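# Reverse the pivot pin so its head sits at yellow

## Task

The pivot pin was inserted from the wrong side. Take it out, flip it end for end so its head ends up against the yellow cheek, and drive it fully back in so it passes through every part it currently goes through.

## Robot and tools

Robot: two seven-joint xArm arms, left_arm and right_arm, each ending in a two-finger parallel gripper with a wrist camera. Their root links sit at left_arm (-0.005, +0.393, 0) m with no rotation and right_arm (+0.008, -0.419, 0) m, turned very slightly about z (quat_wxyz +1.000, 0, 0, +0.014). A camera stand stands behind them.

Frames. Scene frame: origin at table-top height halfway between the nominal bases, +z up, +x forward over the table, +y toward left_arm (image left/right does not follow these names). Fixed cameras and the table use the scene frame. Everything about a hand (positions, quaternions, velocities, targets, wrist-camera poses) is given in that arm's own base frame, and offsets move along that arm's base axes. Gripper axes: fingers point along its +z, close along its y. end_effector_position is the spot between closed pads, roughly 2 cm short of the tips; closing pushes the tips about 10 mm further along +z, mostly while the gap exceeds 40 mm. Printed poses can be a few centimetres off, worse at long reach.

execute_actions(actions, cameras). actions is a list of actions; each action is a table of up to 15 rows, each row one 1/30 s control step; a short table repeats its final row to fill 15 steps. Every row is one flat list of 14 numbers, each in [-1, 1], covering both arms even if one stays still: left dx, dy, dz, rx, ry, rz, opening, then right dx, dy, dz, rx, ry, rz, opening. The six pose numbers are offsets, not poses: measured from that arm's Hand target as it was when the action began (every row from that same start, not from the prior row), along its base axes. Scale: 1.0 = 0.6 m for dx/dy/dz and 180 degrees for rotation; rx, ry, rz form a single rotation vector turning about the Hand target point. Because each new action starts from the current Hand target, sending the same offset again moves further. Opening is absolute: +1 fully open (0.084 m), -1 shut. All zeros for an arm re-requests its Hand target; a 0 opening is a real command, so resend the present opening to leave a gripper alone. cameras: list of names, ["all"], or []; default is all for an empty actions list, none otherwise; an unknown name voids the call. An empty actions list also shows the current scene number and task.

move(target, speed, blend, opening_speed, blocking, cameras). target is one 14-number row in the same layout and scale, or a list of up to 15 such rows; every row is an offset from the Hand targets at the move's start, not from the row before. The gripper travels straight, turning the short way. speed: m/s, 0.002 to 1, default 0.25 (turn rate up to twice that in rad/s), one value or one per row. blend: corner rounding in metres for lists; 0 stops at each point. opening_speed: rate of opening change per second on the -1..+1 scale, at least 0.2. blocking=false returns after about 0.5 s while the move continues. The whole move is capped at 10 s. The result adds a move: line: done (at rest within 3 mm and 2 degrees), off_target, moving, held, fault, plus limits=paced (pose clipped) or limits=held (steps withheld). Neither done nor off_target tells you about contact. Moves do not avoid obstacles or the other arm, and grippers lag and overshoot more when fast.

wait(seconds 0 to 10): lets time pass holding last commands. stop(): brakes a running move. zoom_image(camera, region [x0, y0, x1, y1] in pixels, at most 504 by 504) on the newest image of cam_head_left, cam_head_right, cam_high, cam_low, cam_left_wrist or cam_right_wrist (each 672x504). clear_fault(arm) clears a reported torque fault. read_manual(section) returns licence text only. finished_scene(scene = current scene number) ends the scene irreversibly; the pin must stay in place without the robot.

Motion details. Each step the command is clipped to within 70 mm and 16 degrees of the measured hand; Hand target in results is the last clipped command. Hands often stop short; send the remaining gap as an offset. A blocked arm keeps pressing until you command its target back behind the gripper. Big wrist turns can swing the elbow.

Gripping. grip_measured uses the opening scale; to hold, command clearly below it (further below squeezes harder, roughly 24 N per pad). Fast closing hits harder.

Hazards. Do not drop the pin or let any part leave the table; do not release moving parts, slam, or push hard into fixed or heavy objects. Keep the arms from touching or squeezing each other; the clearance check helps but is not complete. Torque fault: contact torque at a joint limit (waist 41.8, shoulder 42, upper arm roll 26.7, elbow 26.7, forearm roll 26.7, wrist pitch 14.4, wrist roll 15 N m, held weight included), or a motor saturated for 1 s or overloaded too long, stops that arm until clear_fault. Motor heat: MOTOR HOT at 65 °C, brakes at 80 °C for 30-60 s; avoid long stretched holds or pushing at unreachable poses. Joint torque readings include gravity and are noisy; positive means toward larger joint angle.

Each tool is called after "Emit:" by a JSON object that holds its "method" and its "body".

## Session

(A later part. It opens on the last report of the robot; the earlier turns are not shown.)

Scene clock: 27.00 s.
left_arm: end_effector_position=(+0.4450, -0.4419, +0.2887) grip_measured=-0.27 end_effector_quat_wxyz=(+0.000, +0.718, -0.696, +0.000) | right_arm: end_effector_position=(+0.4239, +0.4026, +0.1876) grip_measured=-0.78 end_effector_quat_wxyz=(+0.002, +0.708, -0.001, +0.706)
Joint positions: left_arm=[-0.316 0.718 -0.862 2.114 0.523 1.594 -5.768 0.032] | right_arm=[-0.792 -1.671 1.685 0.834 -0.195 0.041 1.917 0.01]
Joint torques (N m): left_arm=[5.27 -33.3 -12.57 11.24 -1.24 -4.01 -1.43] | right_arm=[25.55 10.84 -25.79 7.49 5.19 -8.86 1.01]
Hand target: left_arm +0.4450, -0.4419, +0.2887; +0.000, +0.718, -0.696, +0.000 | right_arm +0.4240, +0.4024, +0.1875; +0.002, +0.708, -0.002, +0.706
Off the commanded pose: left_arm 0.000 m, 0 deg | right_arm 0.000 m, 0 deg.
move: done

Emit:
{"method": "move", "body": {"target": [0,0,0,0,0,0,-0.25,0,-0.0025,0,0,0,0,-0.8], "speed": 0.02, "cameras": ["cam_right_wrist","cam_left_wrist"]}}

Emit:
{"method": "zoom_image", "body": {"camera": "cam_right_wrist", "region": [360, 300, 660, 504]}}

Emit:
{"method": "zoom_image", "body": {"camera": "cam_left_wrist", "region": [280, 300, 580, 504]}}

Scene clock: 27.83 s.
left_arm: end_effector_position=(+0.4450, -0.4419, +0.2887) grip_measured=-0.27 end_effector_quat_wxyz=(+0.000, +0.718, -0.696, +0.000) | right_arm: end_effector_position=(+0.4239, +0.4012, +0.1875) grip_measured=-0.78 end_effector_quat_wxyz=(+0.001, +0.708, -0.001, +0.706)
Joint positions: left_arm=[-0.316 0.718 -0.862 2.114 0.523 1.594 -5.768 0.032] | right_arm=[-0.791 -1.672 1.686 0.829 -0.195 0.037 1.918 0.01]
Joint torques (N m): left_arm=[5.49 -33.48 -12.85 11.18 -1.16 -4.27 -1.4] | right_arm=[9.37 9.65 -19.73 -1.72 6.2 -1.96 1.32]
Hand target: left_arm +0.4450, -0.4419, +0.2887; +0.000, +0.718, -0.696, +0.000 | right_arm +0.4240, +0.4009, +0.1875; +0.002, +0.708, -0.002, +0.706
Off the commanded pose: left_arm 0.000 m, 0 deg | right_arm 0.000 m, 0 deg.
move: done
Images, in order (width x height): cam_left_wrist 672x504, cam_right_wrist 672x504.

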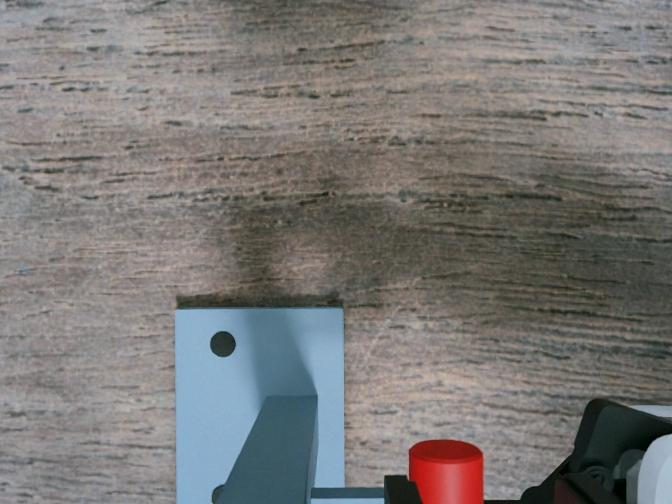

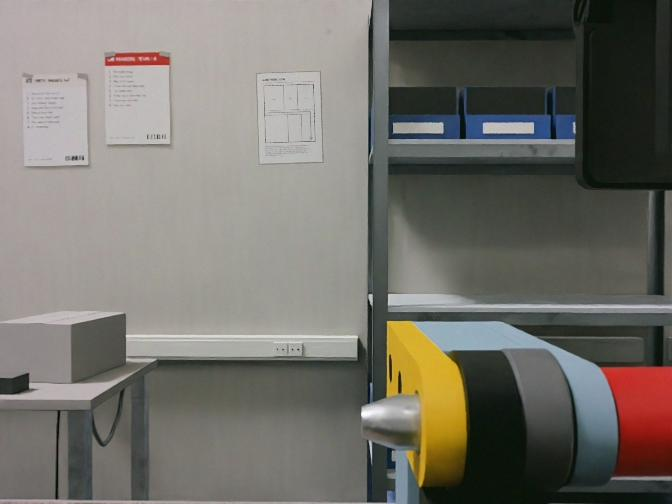

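Scaled by 1.680 from the camera's 672x504 image, which has a finer 960x720 frame.

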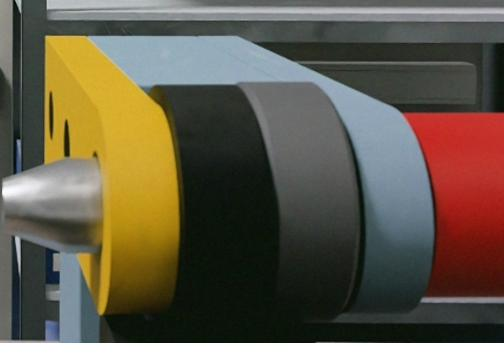

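Scaled by 1.680 from the camera's 672x504 image, which has a finer 960x720 frame.

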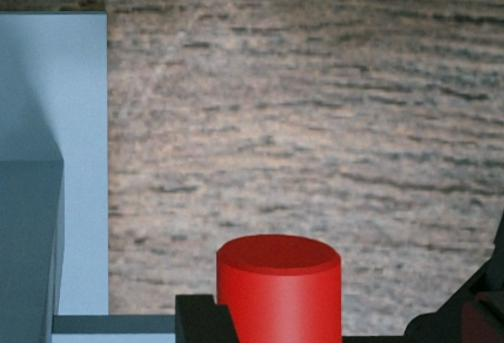

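Emit:
{"method": "move", "body": {"target": [[0,-0.0027,0,0,0,0,-0.25,0,0,0,0,0,0,-0.8],[0,-0.0027,-0.1055,0,0,0,-0.25,0,0,0,0,0,0,-0.8],[0,-0.0027,-0.1055,0,0,0,-0.8,0,0,0,0,0,0,-0.8]], "speed": 0.1, "opening_speed": 0.7, "cameras": ["cam_low","cam_high"]}}

Emit:
{"method": "zoom_image", "body": {"camera": "cam_low", "region": [300, 160, 400, 260]}}

Scene clock: 30.67 s.
left_arm: end_effector_position=(+0.4450, -0.4435, +0.2254) grip_measured=-0.49 end_effector_quat_wxyz=(+0.000, +0.718, -0.696, +0.000) | right_arm: end_effector_position=(+0.4240, +0.4009, +0.1875) grip_measured=-0.78 end_effector_quat_wxyz=(+0.002, +0.708, -0.002, +0.706)
Joint positions: left_arm=[-0.247 0.722 -0.864 1.91 0.534 1.414 -5.803 0.022] | right_arm=[-0.791 -1.672 1.686 0.829 -0.195 0.038 1.918 0.01]
Joint torques (N m): left_arm=[1.32 -24.03 -11.49 11.54 -0.5 -1.18 -1.51] | right_arm=[-5.61 9.93 -23.25 -2.27 5.55 3.45 0.95]
Hand target: left_arm +0.4450, -0.4435, +0.2254; +0.000, +0.718, -0.696, +0.000 | right_arm +0.4240, +0.4009, +0.1875; +0.002, +0.708, -0.002, +0.706
Off the commanded pose: left_arm 0.000 m, 0 deg | right_arm 0.000 m, 0 deg.
move: done
Images, in order (width x height): cam_high 672x504, cam_low 672x504.

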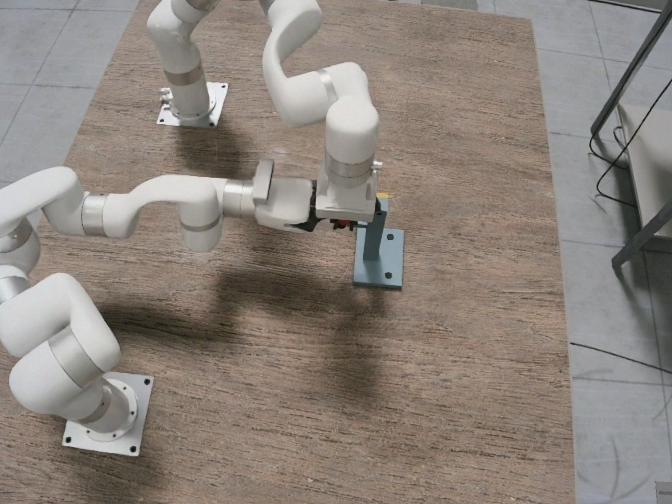

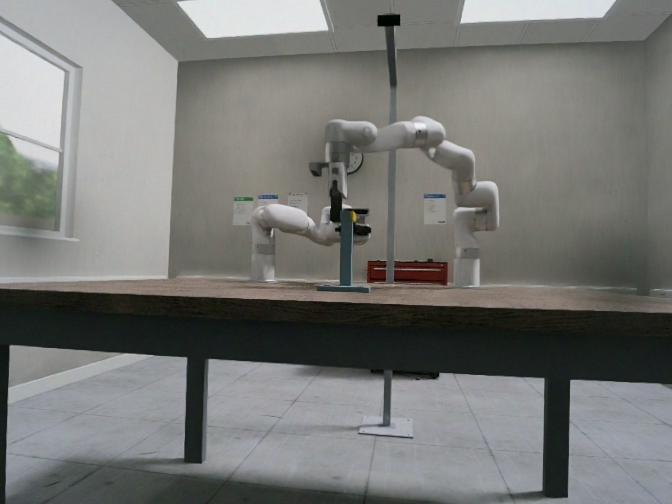

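Scaled by 5.040 from the camera's 672x504 image, which has a finer 960x720 frame.

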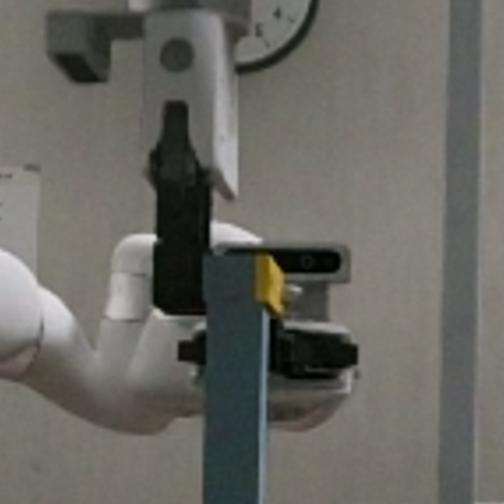

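Emit:
{"method": "move", "body": {"target": [[0.0009,-0.03,0,0,0,0,-0.9,0,0,0,0,0,0,-0.8],[0.003,-0.098,0,0,0,0,-0.9,0,0,0,0,0,0,-0.8]], "speed": 0.05, "cameras": ["cam_right_wrist"]}}

Scene clock: 32.97 s.
left_arm: end_effector_position=(+0.4468, -0.5023, +0.2254) grip_measured=-0.49 end_effector_quat_wxyz=(+0.000, +0.718, -0.696, +0.000) | right_arm: end_effector_position=(+0.4240, +0.4009, +0.1875) grip_measured=-0.78 end_effector_quat_wxyz=(+0.002, +0.708, -0.002, +0.706)
Joint positions: left_arm=[-0.511 0.922 -0.791 2.312 0.602 1.566 -5.807 0.022] | right_arm=[-0.791 -1.672 1.686 0.829 -0.195 0.038 1.918 0.01]
Joint torques (N m): left_arm=[-5.07 -29.19 -7 16.26 1.64 0.06 1.76] | right_arm=[-4.28 11.28 -20.34 -2.24 4.43 2.49 0.7]
Hand target: left_arm +0.4468, -0.5023, +0.2254; +0.000, +0.718, -0.696, +0.000 | right_arm +0.4240, +0.4009, +0.1875; +0.002, +0.708, -0.002, +0.706
Off the commanded pose: left_arm 0.000 m, 0 deg | right_arm 0.000 m, 0 deg.
move: done
Images, in order (width x height): cam_right_wrist 672x504.

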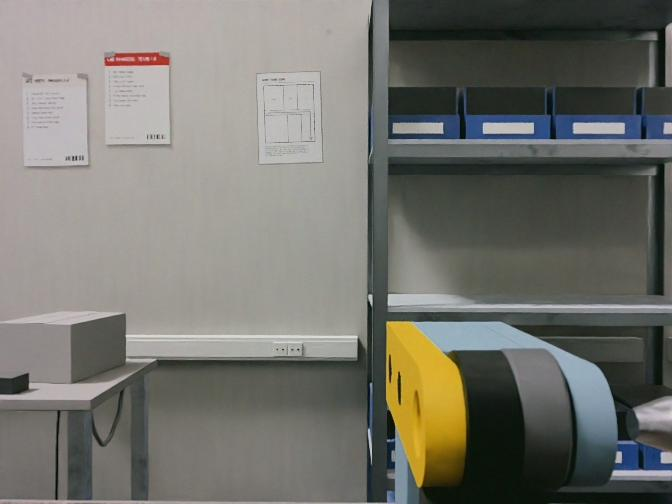

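Emit:
{"method": "move", "body": {"target": [[0.0006,-0.02,0,0,0,0,-0.9,0,0,0,0,0,0,-0.8],[0.0006,-0.02,0.22,0,0,0,-0.9,0,0,0,0,0,0,-0.8],[-0.004,0.15,0.23,0,0,-0.5,-0.9,0,0,0,0,0,0,-0.8],[-0.010,0.3245,0.2,0,0,-0.999,-0.9,0,0,0,0,0,0,-0.8]], "speed": [0.1,0.3,0.45,0.45], "blend": [0.005,0.04,0.04,0], "cameras": ["cam_high"]}}

Scene clock: 41.13 s.
left_arm: end_effector_position=(+0.4408, -0.3077, +0.3454) grip_measured=-0.49 end_effector_quat_wxyz=(+0.000, +0.695, +0.719, +0.000) | right_arm: end_effector_position=(+0.4240, +0.4009, +0.1875) grip_measured=-0.78 end_effector_quat_wxyz=(+0.002, +0.708, -0.002, +0.706)
Joint positions: left_arm=[0.358 0.557 -1.387 1.753 0.548 1.63 -2.567 0.022] | right_arm=[-0.791 -1.672 1.686 0.829 -0.195 0.038 1.918 0.01]
Joint torques (N m): left_arm=[5.81 -22.32 -15.5 10.62 -1.24 -4.37 1.76] | right_arm=[0.42 15.61 -19.3 -2.01 1.23 -0.78 0.2]
Hand target: left_arm +0.4408, -0.3076, +0.3454; +0.000, +0.695, +0.719, +0.000 | right_arm +0.4240, +0.4009, +0.1875; +0.002, +0.708, -0.002, +0.706
Off the commanded pose: left_arm 0.000 m, 0 deg | right_arm 0.000 m, 0 deg.
elbow stopped short (left arm): the move would have taken joint 4 (elbow) straighter than the controller allows.
move: done
Images, in order (width x height): cam_high 672x504.

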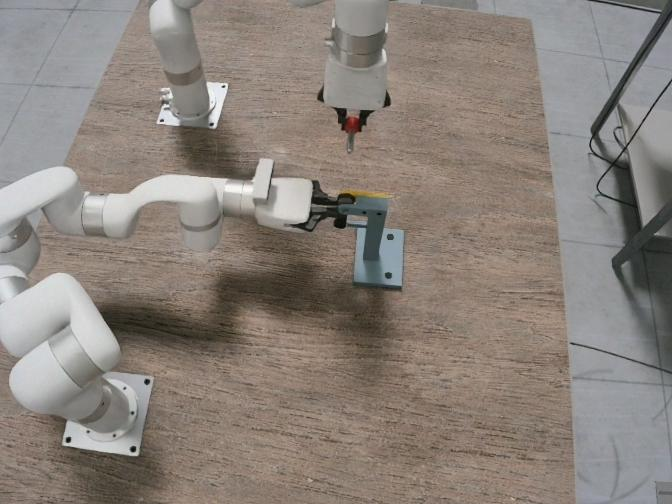

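Emit:
{"method": "move", "body": {"target": [0,0,-0.1983,0,0,-0.001,-0.9,0,0,0,0,0,0,-0.8], "speed": 0.2, "cameras": ["cam_right_wrist","cam_high"]}}

Emit:
{"method": "zoom_image", "body": {"camera": "cam_high", "region": [280, 120, 410, 250]}}

Emit:
{"method": "zoom_image", "body": {"camera": "cam_right_wrist", "region": [280, 300, 580, 504]}}

Scene clock: 42.40 s.
left_arm: end_effector_position=(+0.4408, -0.3076, +0.2265) grip_measured=-0.49 end_effector_quat_wxyz=(+0.000, +0.696, +0.718, +0.000) | right_arm: end_effector_position=(+0.4240, +0.4009, +0.1875) grip_measured=-0.78 end_effector_quat_wxyz=(+0.002, +0.708, -0.002, +0.706)
Joint positions: left_arm=[0.451 0.619 -1.356 1.426 0.624 1.328 -2.631 0.022] | right_arm=[-0.791 -1.672 1.686 0.829 -0.195 0.038 1.918 0.01]
Joint torques (N m): left_arm=[-4.15 -12.77 -12.52 11.15 1.53 -4.01 -1.42] | right_arm=[1.15 16.11 -19.26 -1.99 1.18 -0.8 0.15]
Hand target: left_arm +0.4408, -0.3076, +0.2264; +0.000, +0.696, +0.718, +0.000 | right_arm +0.4240, +0.4009, +0.1875; +0.002, +0.708, -0.002, +0.706
Off the commanded pose: left_arm 0.000 m, 0 deg | right_arm 0.000 m, 0 deg.
move: done
Images, in order (width x height): cam_high 672x504, cam_right_wrist 672x504.

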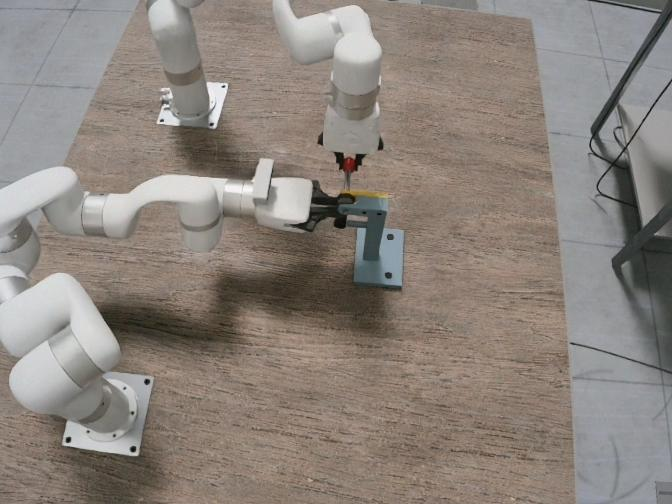

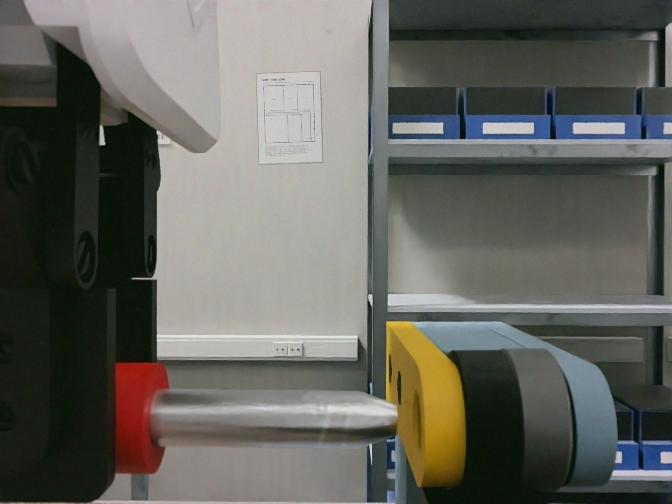

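Scaled by 3.877 from the camera's 672x504 image, which has a finer 960x720 frame.

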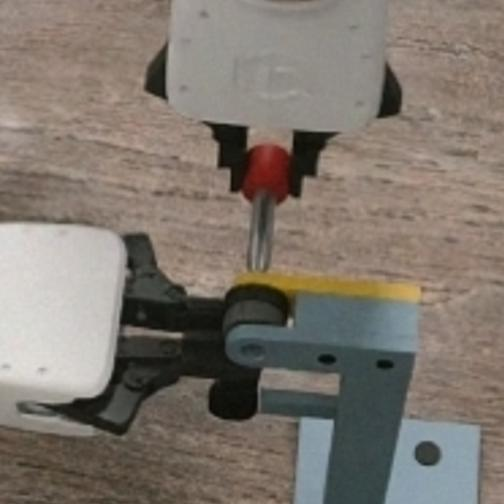

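Scaled by 1.680 from the camera's 672x504 image, which has a finer 960x720 frame.

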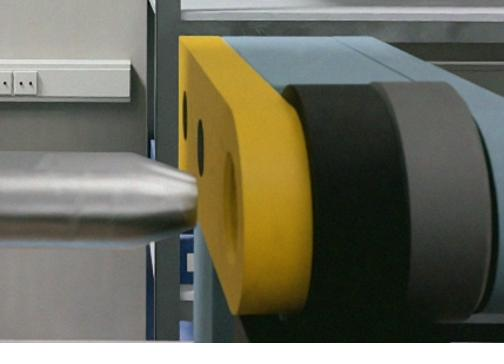

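Emit:
{"method": "move", "body": {"target": [[0,0,-0.0016,0,0,0,-0.9,0,0,0,0,0,0,-0.8],[0.0008,-0.027,-0.0016,0,0,0,-0.9,0,0,0,0,0,0,-0.8]], "speed": 0.04, "cameras": ["cam_right_wrist","cam_high"]}}

Emit:
{"method": "zoom_image", "body": {"camera": "cam_high", "region": [300, 150, 380, 230]}}

Emit:
{"method": "zoom_image", "body": {"camera": "cam_right_wrist", "region": [280, 300, 580, 504]}}

Scene clock: 45.23 s.
left_arm: end_effector_position=(+0.4413, -0.3238, +0.2255) grip_measured=-0.49 end_effector_quat_wxyz=(+0.000, +0.696, +0.718, +0.000) | right_arm: end_effector_position=(+0.4240, +0.4009, +0.1875) grip_measured=-0.78 end_effector_quat_wxyz=(+0.002, +0.708, -0.002, +0.706)
Joint positions: left_arm=[0.378 0.64 -1.321 1.47 0.637 1.341 -2.654 0.022] | right_arm=[-0.791 -1.672 1.686 0.829 -0.195 0.038 1.918 0.01]
Joint torques (N m): left_arm=[-6.37 -13.78 -14.78 15.22 0.61 0.75 -1.08] | right_arm=[3.05 16.4 -19.54 -1.92 1.07 -0.77 0.05]
Hand target: left_arm +0.4413, -0.3238, +0.2255; +0.000, +0.696, +0.718, +0.000 | right_arm +0.4240, +0.4009, +0.1875; +0.002, +0.708, -0.002, +0.706
Off the commanded pose: left_arm 0.000 m, 0 deg | right_arm 0.000 m, 0 deg.
move: done
Images, in order (width x height): cam_high 672x504, cam_right_wrist 672x504.

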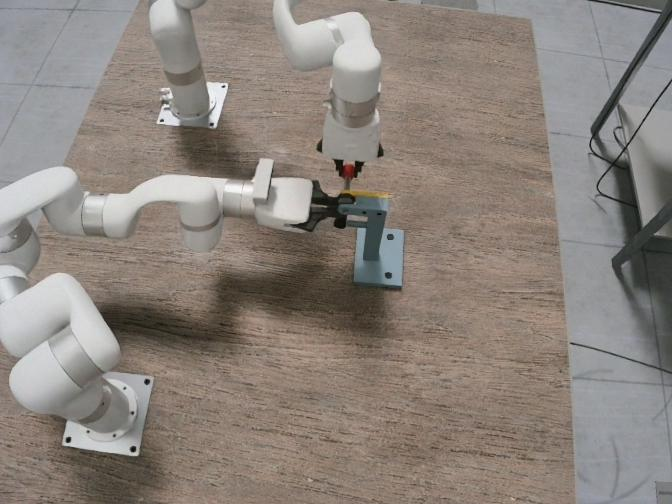

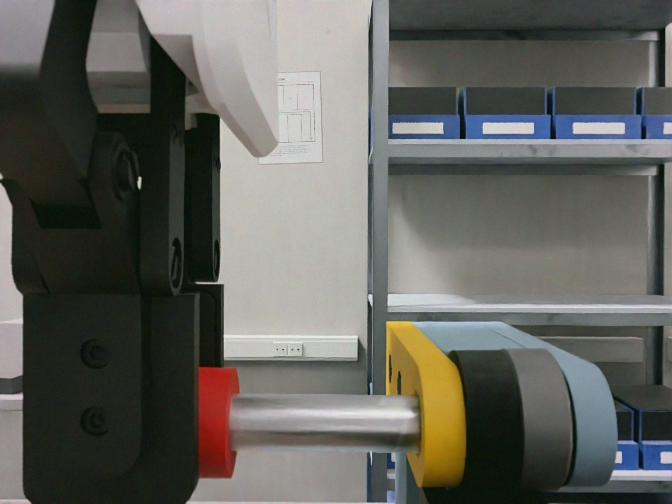

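Scaled by 6.300 from the camera's 672x504 image, which has a finer 960x720 frame.

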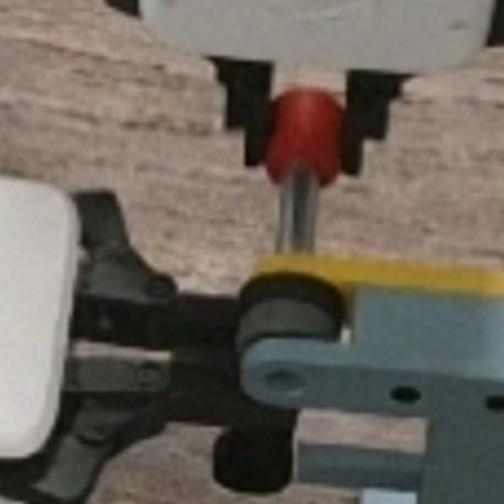

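Scaled by 1.680 from the camera's 672x504 image, which has a finer 960x720 frame.

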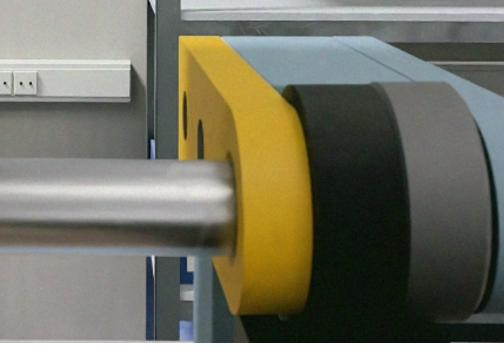

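Emit:
{"method": "move", "body": {"target": [[0.0006,-0.02,0,0,0,0,-0.9,0,0,0,0,0,0,-0.8],[0.0011,-0.036,0,0,0,0,-0.9,0,0,0,0,0,0,-0.8]], "speed": 0.03, "blend": 0.002, "cameras": ["cam_right_wrist"]}}

Emit:
{"method": "zoom_image", "body": {"camera": "cam_right_wrist", "region": [340, 300, 640, 504]}}

Scene clock: 46.53 s.
left_arm: end_effector_position=(+0.4419, -0.3454, +0.2255) grip_measured=-0.49 end_effector_quat_wxyz=(+0.000, +0.696, +0.718, +0.000) | right_arm: end_effector_position=(+0.4240, +0.4009, +0.1874) grip_measured=-0.78 end_effector_quat_wxyz=(+0.002, +0.708, -0.001, +0.706)
Joint positions: left_arm=[0.283 0.67 -1.28 1.536 0.654 1.364 -2.681 0.022] | right_arm=[-0.791 -1.672 1.686 0.829 -0.195 0.038 1.918 0.01]
Joint torques (N m): left_arm=[-8.29 -16.52 -18.72 15.63 -0.02 0.17 -1.28] | right_arm=[3.72 16.32 -25.95 -1.84 1.51 -0.34 -0.01]
Hand target: left_arm +0.4419, -0.3454, +0.2255; +0.000, +0.696, +0.718, +0.000 | right_arm +0.4240, +0.4009, +0.1875; +0.002, +0.708, -0.002, +0.706
Off the commanded pose: left_arm 0.000 m, 0 deg | right_arm 0.000 m, 0 deg.
move: done
Images, in order (width x height): cam_right_wrist 672x504.

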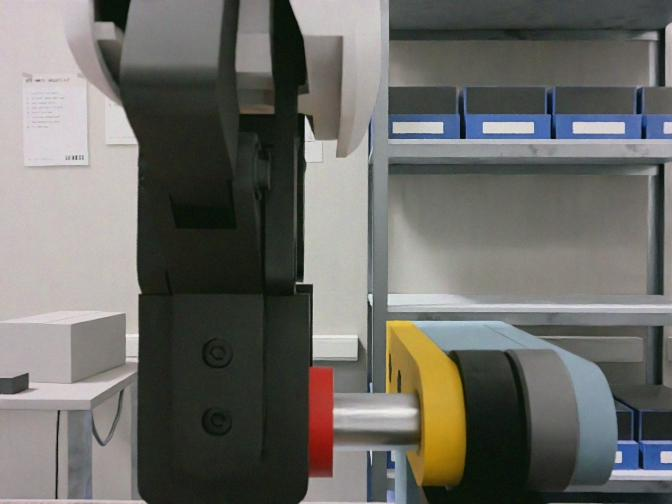

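Scaled by 1.680 from the camera's 672x504 image, which has a finer 960x720 frame.

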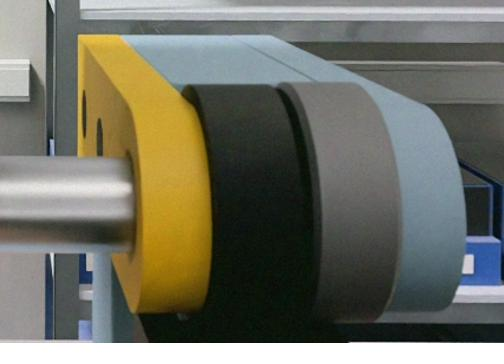

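Emit:
{"method": "move", "body": {"target": [[0.0003,-0.01,0,0,0,0,-0.9,0,0,0,0,0,0,-0.8],[0.0003,-0.01,0,0,0,0,-0.9,0,0,0,0,0,0,-0.55],[0.0003,-0.01,0,0,0,0,-0.9,0,0,-0.001,0,0,0,-0.55]], "speed": 0.02, "opening_speed": 0.6, "cameras": ["cam_right_wrist"]}}

Scene clock: 48.83 s.
left_arm: end_effector_position=(+0.4421, -0.3515, +0.2255) grip_measured=-0.49 end_effector_quat_wxyz=(+0.000, +0.696, +0.718, +0.000) | right_arm: end_effector_position=(+0.4240, +0.4009, +0.1869) grip_measured=-0.57 end_effector_quat_wxyz=(+0.002, +0.708, -0.001, +0.706)
Joint positions: left_arm=[0.257 0.679 -1.269 1.555 0.659 1.37 -2.688 0.022] | right_arm=[-0.791 -1.673 1.687 0.829 -0.194 0.038 1.919 0.019]
Joint torques (N m): left_arm=[-6.8 -17.79 -19.25 13.65 -0.32 -0.01 -1.21] | right_arm=[4.47 9.47 -18.46 -1.2 6.22 3.76 1.53]
Hand target: left_arm +0.4421, -0.3514, +0.2255; +0.000, +0.696, +0.718, +0.000 | right_arm +0.4240, +0.4009, +0.1869; +0.002, +0.708, -0.002, +0.706
Off the commanded pose: left_arm 0.000 m, 0 deg | right_arm 0.000 m, 0 deg.
move: done
Images, in order (width x height): cam_right_wrist 672x504.

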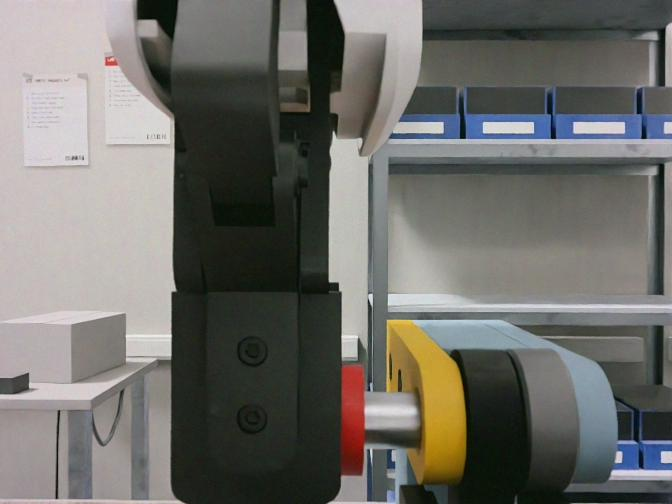

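Emit:
{"method": "move", "body": {"target": [0.0006,-0.02,0,0,0,0,-0.9,0,0,0,0,0,0,-0.55], "speed": 0.03, "cameras": ["cam_right_wrist"]}}

Emit:
{"method": "zoom_image", "body": {"camera": "cam_right_wrist", "region": [380, 300, 672, 504]}}

Scene clock: 49.80 s.
left_arm: end_effector_position=(+0.4425, -0.3634, +0.2255) grip_measured=-0.49 end_effector_quat_wxyz=(+0.000, +0.696, +0.718, +0.000) | right_arm: end_effector_position=(+0.4240, +0.4009, +0.1869) grip_measured=-0.57 end_effector_quat_wxyz=(+0.002, +0.708, -0.002, +0.706)
Joint positions: left_arm=[0.205 0.698 -1.247 1.595 0.669 1.384 -2.701 0.022] | right_arm=[-0.791 -1.673 1.687 0.829 -0.194 0.038 1.919 0.019]
Joint torques (N m): left_arm=[-8.44 -18.37 -18.74 14.77 -0.07 0.43 -1.19] | right_arm=[4.48 9.54 -19.32 -1.25 6.19 3.79 1.53]
Hand target: left_arm +0.4425, -0.3634, +0.2255; +0.000, +0.696, +0.718, +0.000 | right_arm +0.4240, +0.4009, +0.1869; +0.002, +0.708, -0.002, +0.706
Off the commanded pose: left_arm 0.000 m, 0 deg | right_arm 0.000 m, 0 deg.
move: done
Images, in order (width x height): cam_right_wrist 672x504.

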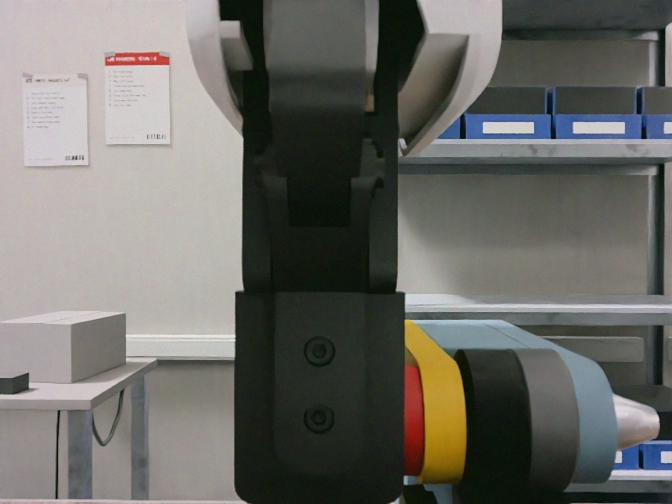

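Scaled by 1.726 from the camera's 672x504 image, which has a finer 960x720 frame.

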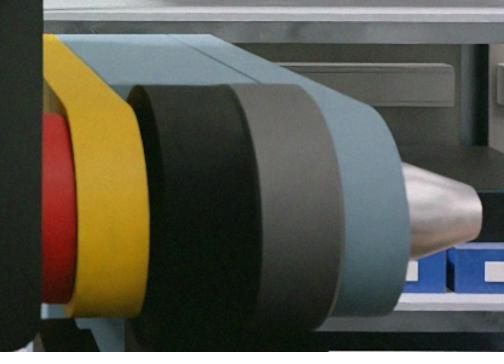

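Emit:
{"method": "move", "body": {"target": [0.0001,-0.0022,0,0,0,0,-0.9,0,0,0,0,0,0,-0.55], "speed": 0.02}}

Emit:
{"method": "move", "body": {"target": [0,-0.0015,0,0,0,0,-0.9,0,0,0,0,0,0,-0.3], "speed": 0.02}}

Scene clock: 50.63 s.
left_arm: end_effector_position=(+0.4425, -0.3646, +0.2254) grip_measured=-0.49 end_effector_quat_wxyz=(+0.000, +0.696, +0.718, +0.000) | right_arm: end_effector_position=(+0.4240, +0.4009, +0.1869) grip_measured=-0.57 end_effector_quat_wxyz=(+0.002, +0.708, -0.002, +0.706)
Joint positions: left_arm=[0.199 0.7 -1.245 1.6 0.67 1.386 -2.702 0.022] | right_arm=[-0.791 -1.673 1.687 0.829 -0.194 0.038 1.919 0.019]
Joint torques (N m): left_arm=[-14.67 -16.01 -24.42 16.38 -0.55 -8.62 -1.55] | right_arm=[4.42 9.7 -20.17 -1.25 5.87 2.35 1.48]
Hand target: left_arm +0.4425, -0.3648, +0.2255; +0.000, +0.696, +0.718, +0.000 | right_arm +0.4240, +0.4009, +0.1869; +0.002, +0.708, -0.002, +0.706
Off the commanded pose: left_arm 0.000 m, 0 deg | right_arm 0.000 m, 0 deg.
move: done

Scene clock: 51.33 s.
left_arm: end_effector_position=(+0.4425, -0.3657, +0.2255) grip_measured=-0.49 end_effector_quat_wxyz=(+0.000, +0.696, +0.718, +0.000) | right_arm: end_effector_position=(+0.4240, +0.4009, +0.1869) grip_measured=-0.32 end_effector_quat_wxyz=(+0.002, +0.708, -0.002, +0.706)
Joint positions: left_arm=[0.196 0.702 -1.244 1.603 0.671 1.387 -2.703 0.022] | right_arm=[-0.791 -1.673 1.687 0.829 -0.194 0.038 1.919 0.03]
Joint torques (N m): left_arm=[-14.4 -17.06 -24.27 16.84 -0.84 -6.58 -1.56] | right_arm=[4.46 9.8 -20.72 -1.34 5.68 0.93 1.4]
Hand target: left_arm +0.4425, -0.3657, +0.2255; +0.000, +0.696, +0.718, +0.000 | right_arm +0.4240, +0.4009, +0.1869; +0.002, +0.708, -0.002, +0.706
Off the commanded pose: left_arm 0.000 m, 0 deg | right_arm 0.000 m, 0 deg.
move: done

Emit:
{"method": "move", "body": {"target": [[0,0,0,0,0,0,-0.2,0,0,0,0,0,0,-0.3],[0,0,0.25,0,0,0,-0.2,-0.01,0,-0.01,0,0,0,-0.25],[-0.03,0.1,0.3,0,0,0,-0.2,-0.13,0.0,-0.02,0,0,0,-0.2]], "speed": 0.15, "cameras": ["cam_right_wrist","cam_high"]}}

Emit:
{"method": "zoom_image", "body": {"camera": "cam_right_wrist", "region": [300, 240, 600, 504]}}

Scene clock: 55.67 s.
left_arm: end_effector_position=(+0.4245, -0.3057, +0.4055) grip_measured=-0.22 end_effector_quat_wxyz=(+0.000, +0.696, +0.718, +0.000) | right_arm: end_effector_position=(+0.3460, +0.4009, +0.1749) grip_measured=-0.21 end_effector_quat_wxyz=(+0.002, +0.708, -0.002, +0.706)
Joint positions: left_arm=[0.273 0.503 -1.354 1.93 0.503 1.784 -2.538 0.035] | right_arm=[-0.53 -1.626 1.747 0.729 -0.185 0.206 1.932 0.035]
Joint torques (N m): left_arm=[5.42 -22.24 -13.33 9.93 -1.49 -3.9 1.6] | right_arm=[6.77 17.52 -16.14 -3.12 5.6 3.25 1.54]
Hand target: left_arm +0.4245, -0.3057, +0.4055; +0.000, +0.696, +0.718, +0.000 | right_arm +0.3460, +0.4009, +0.1749; +0.002, +0.708, -0.002, +0.706
Off the commanded pose: left_arm 0.000 m, 0 deg | right_arm 0.000 m, 0 deg.
move: done
Images, in order (width x height): cam_high 672x504, cam_right_wrist 672x504.

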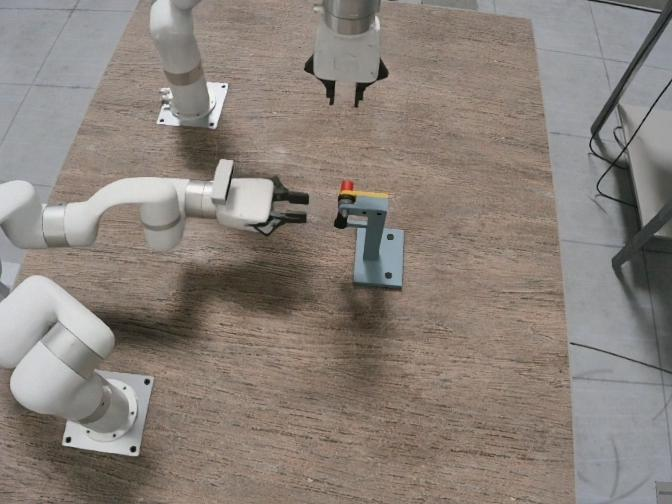

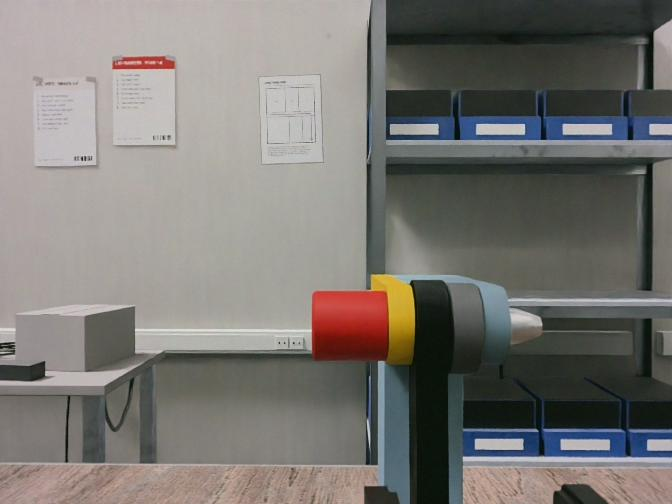

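Scaled by 1.680 from the camera's 672x504 image, which has a finer 960x720 frame.

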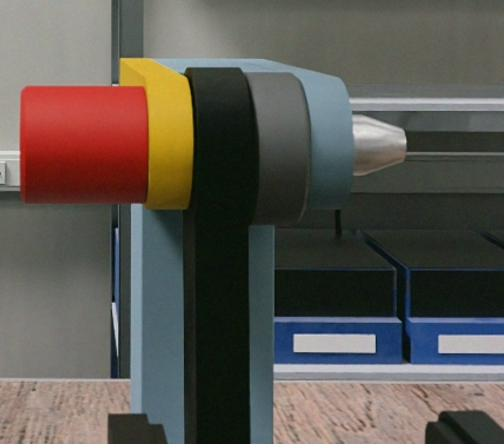

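Emit:
{"method": "finished_scene", "body": {"scene": 2}}

The scene is finished: the task was done.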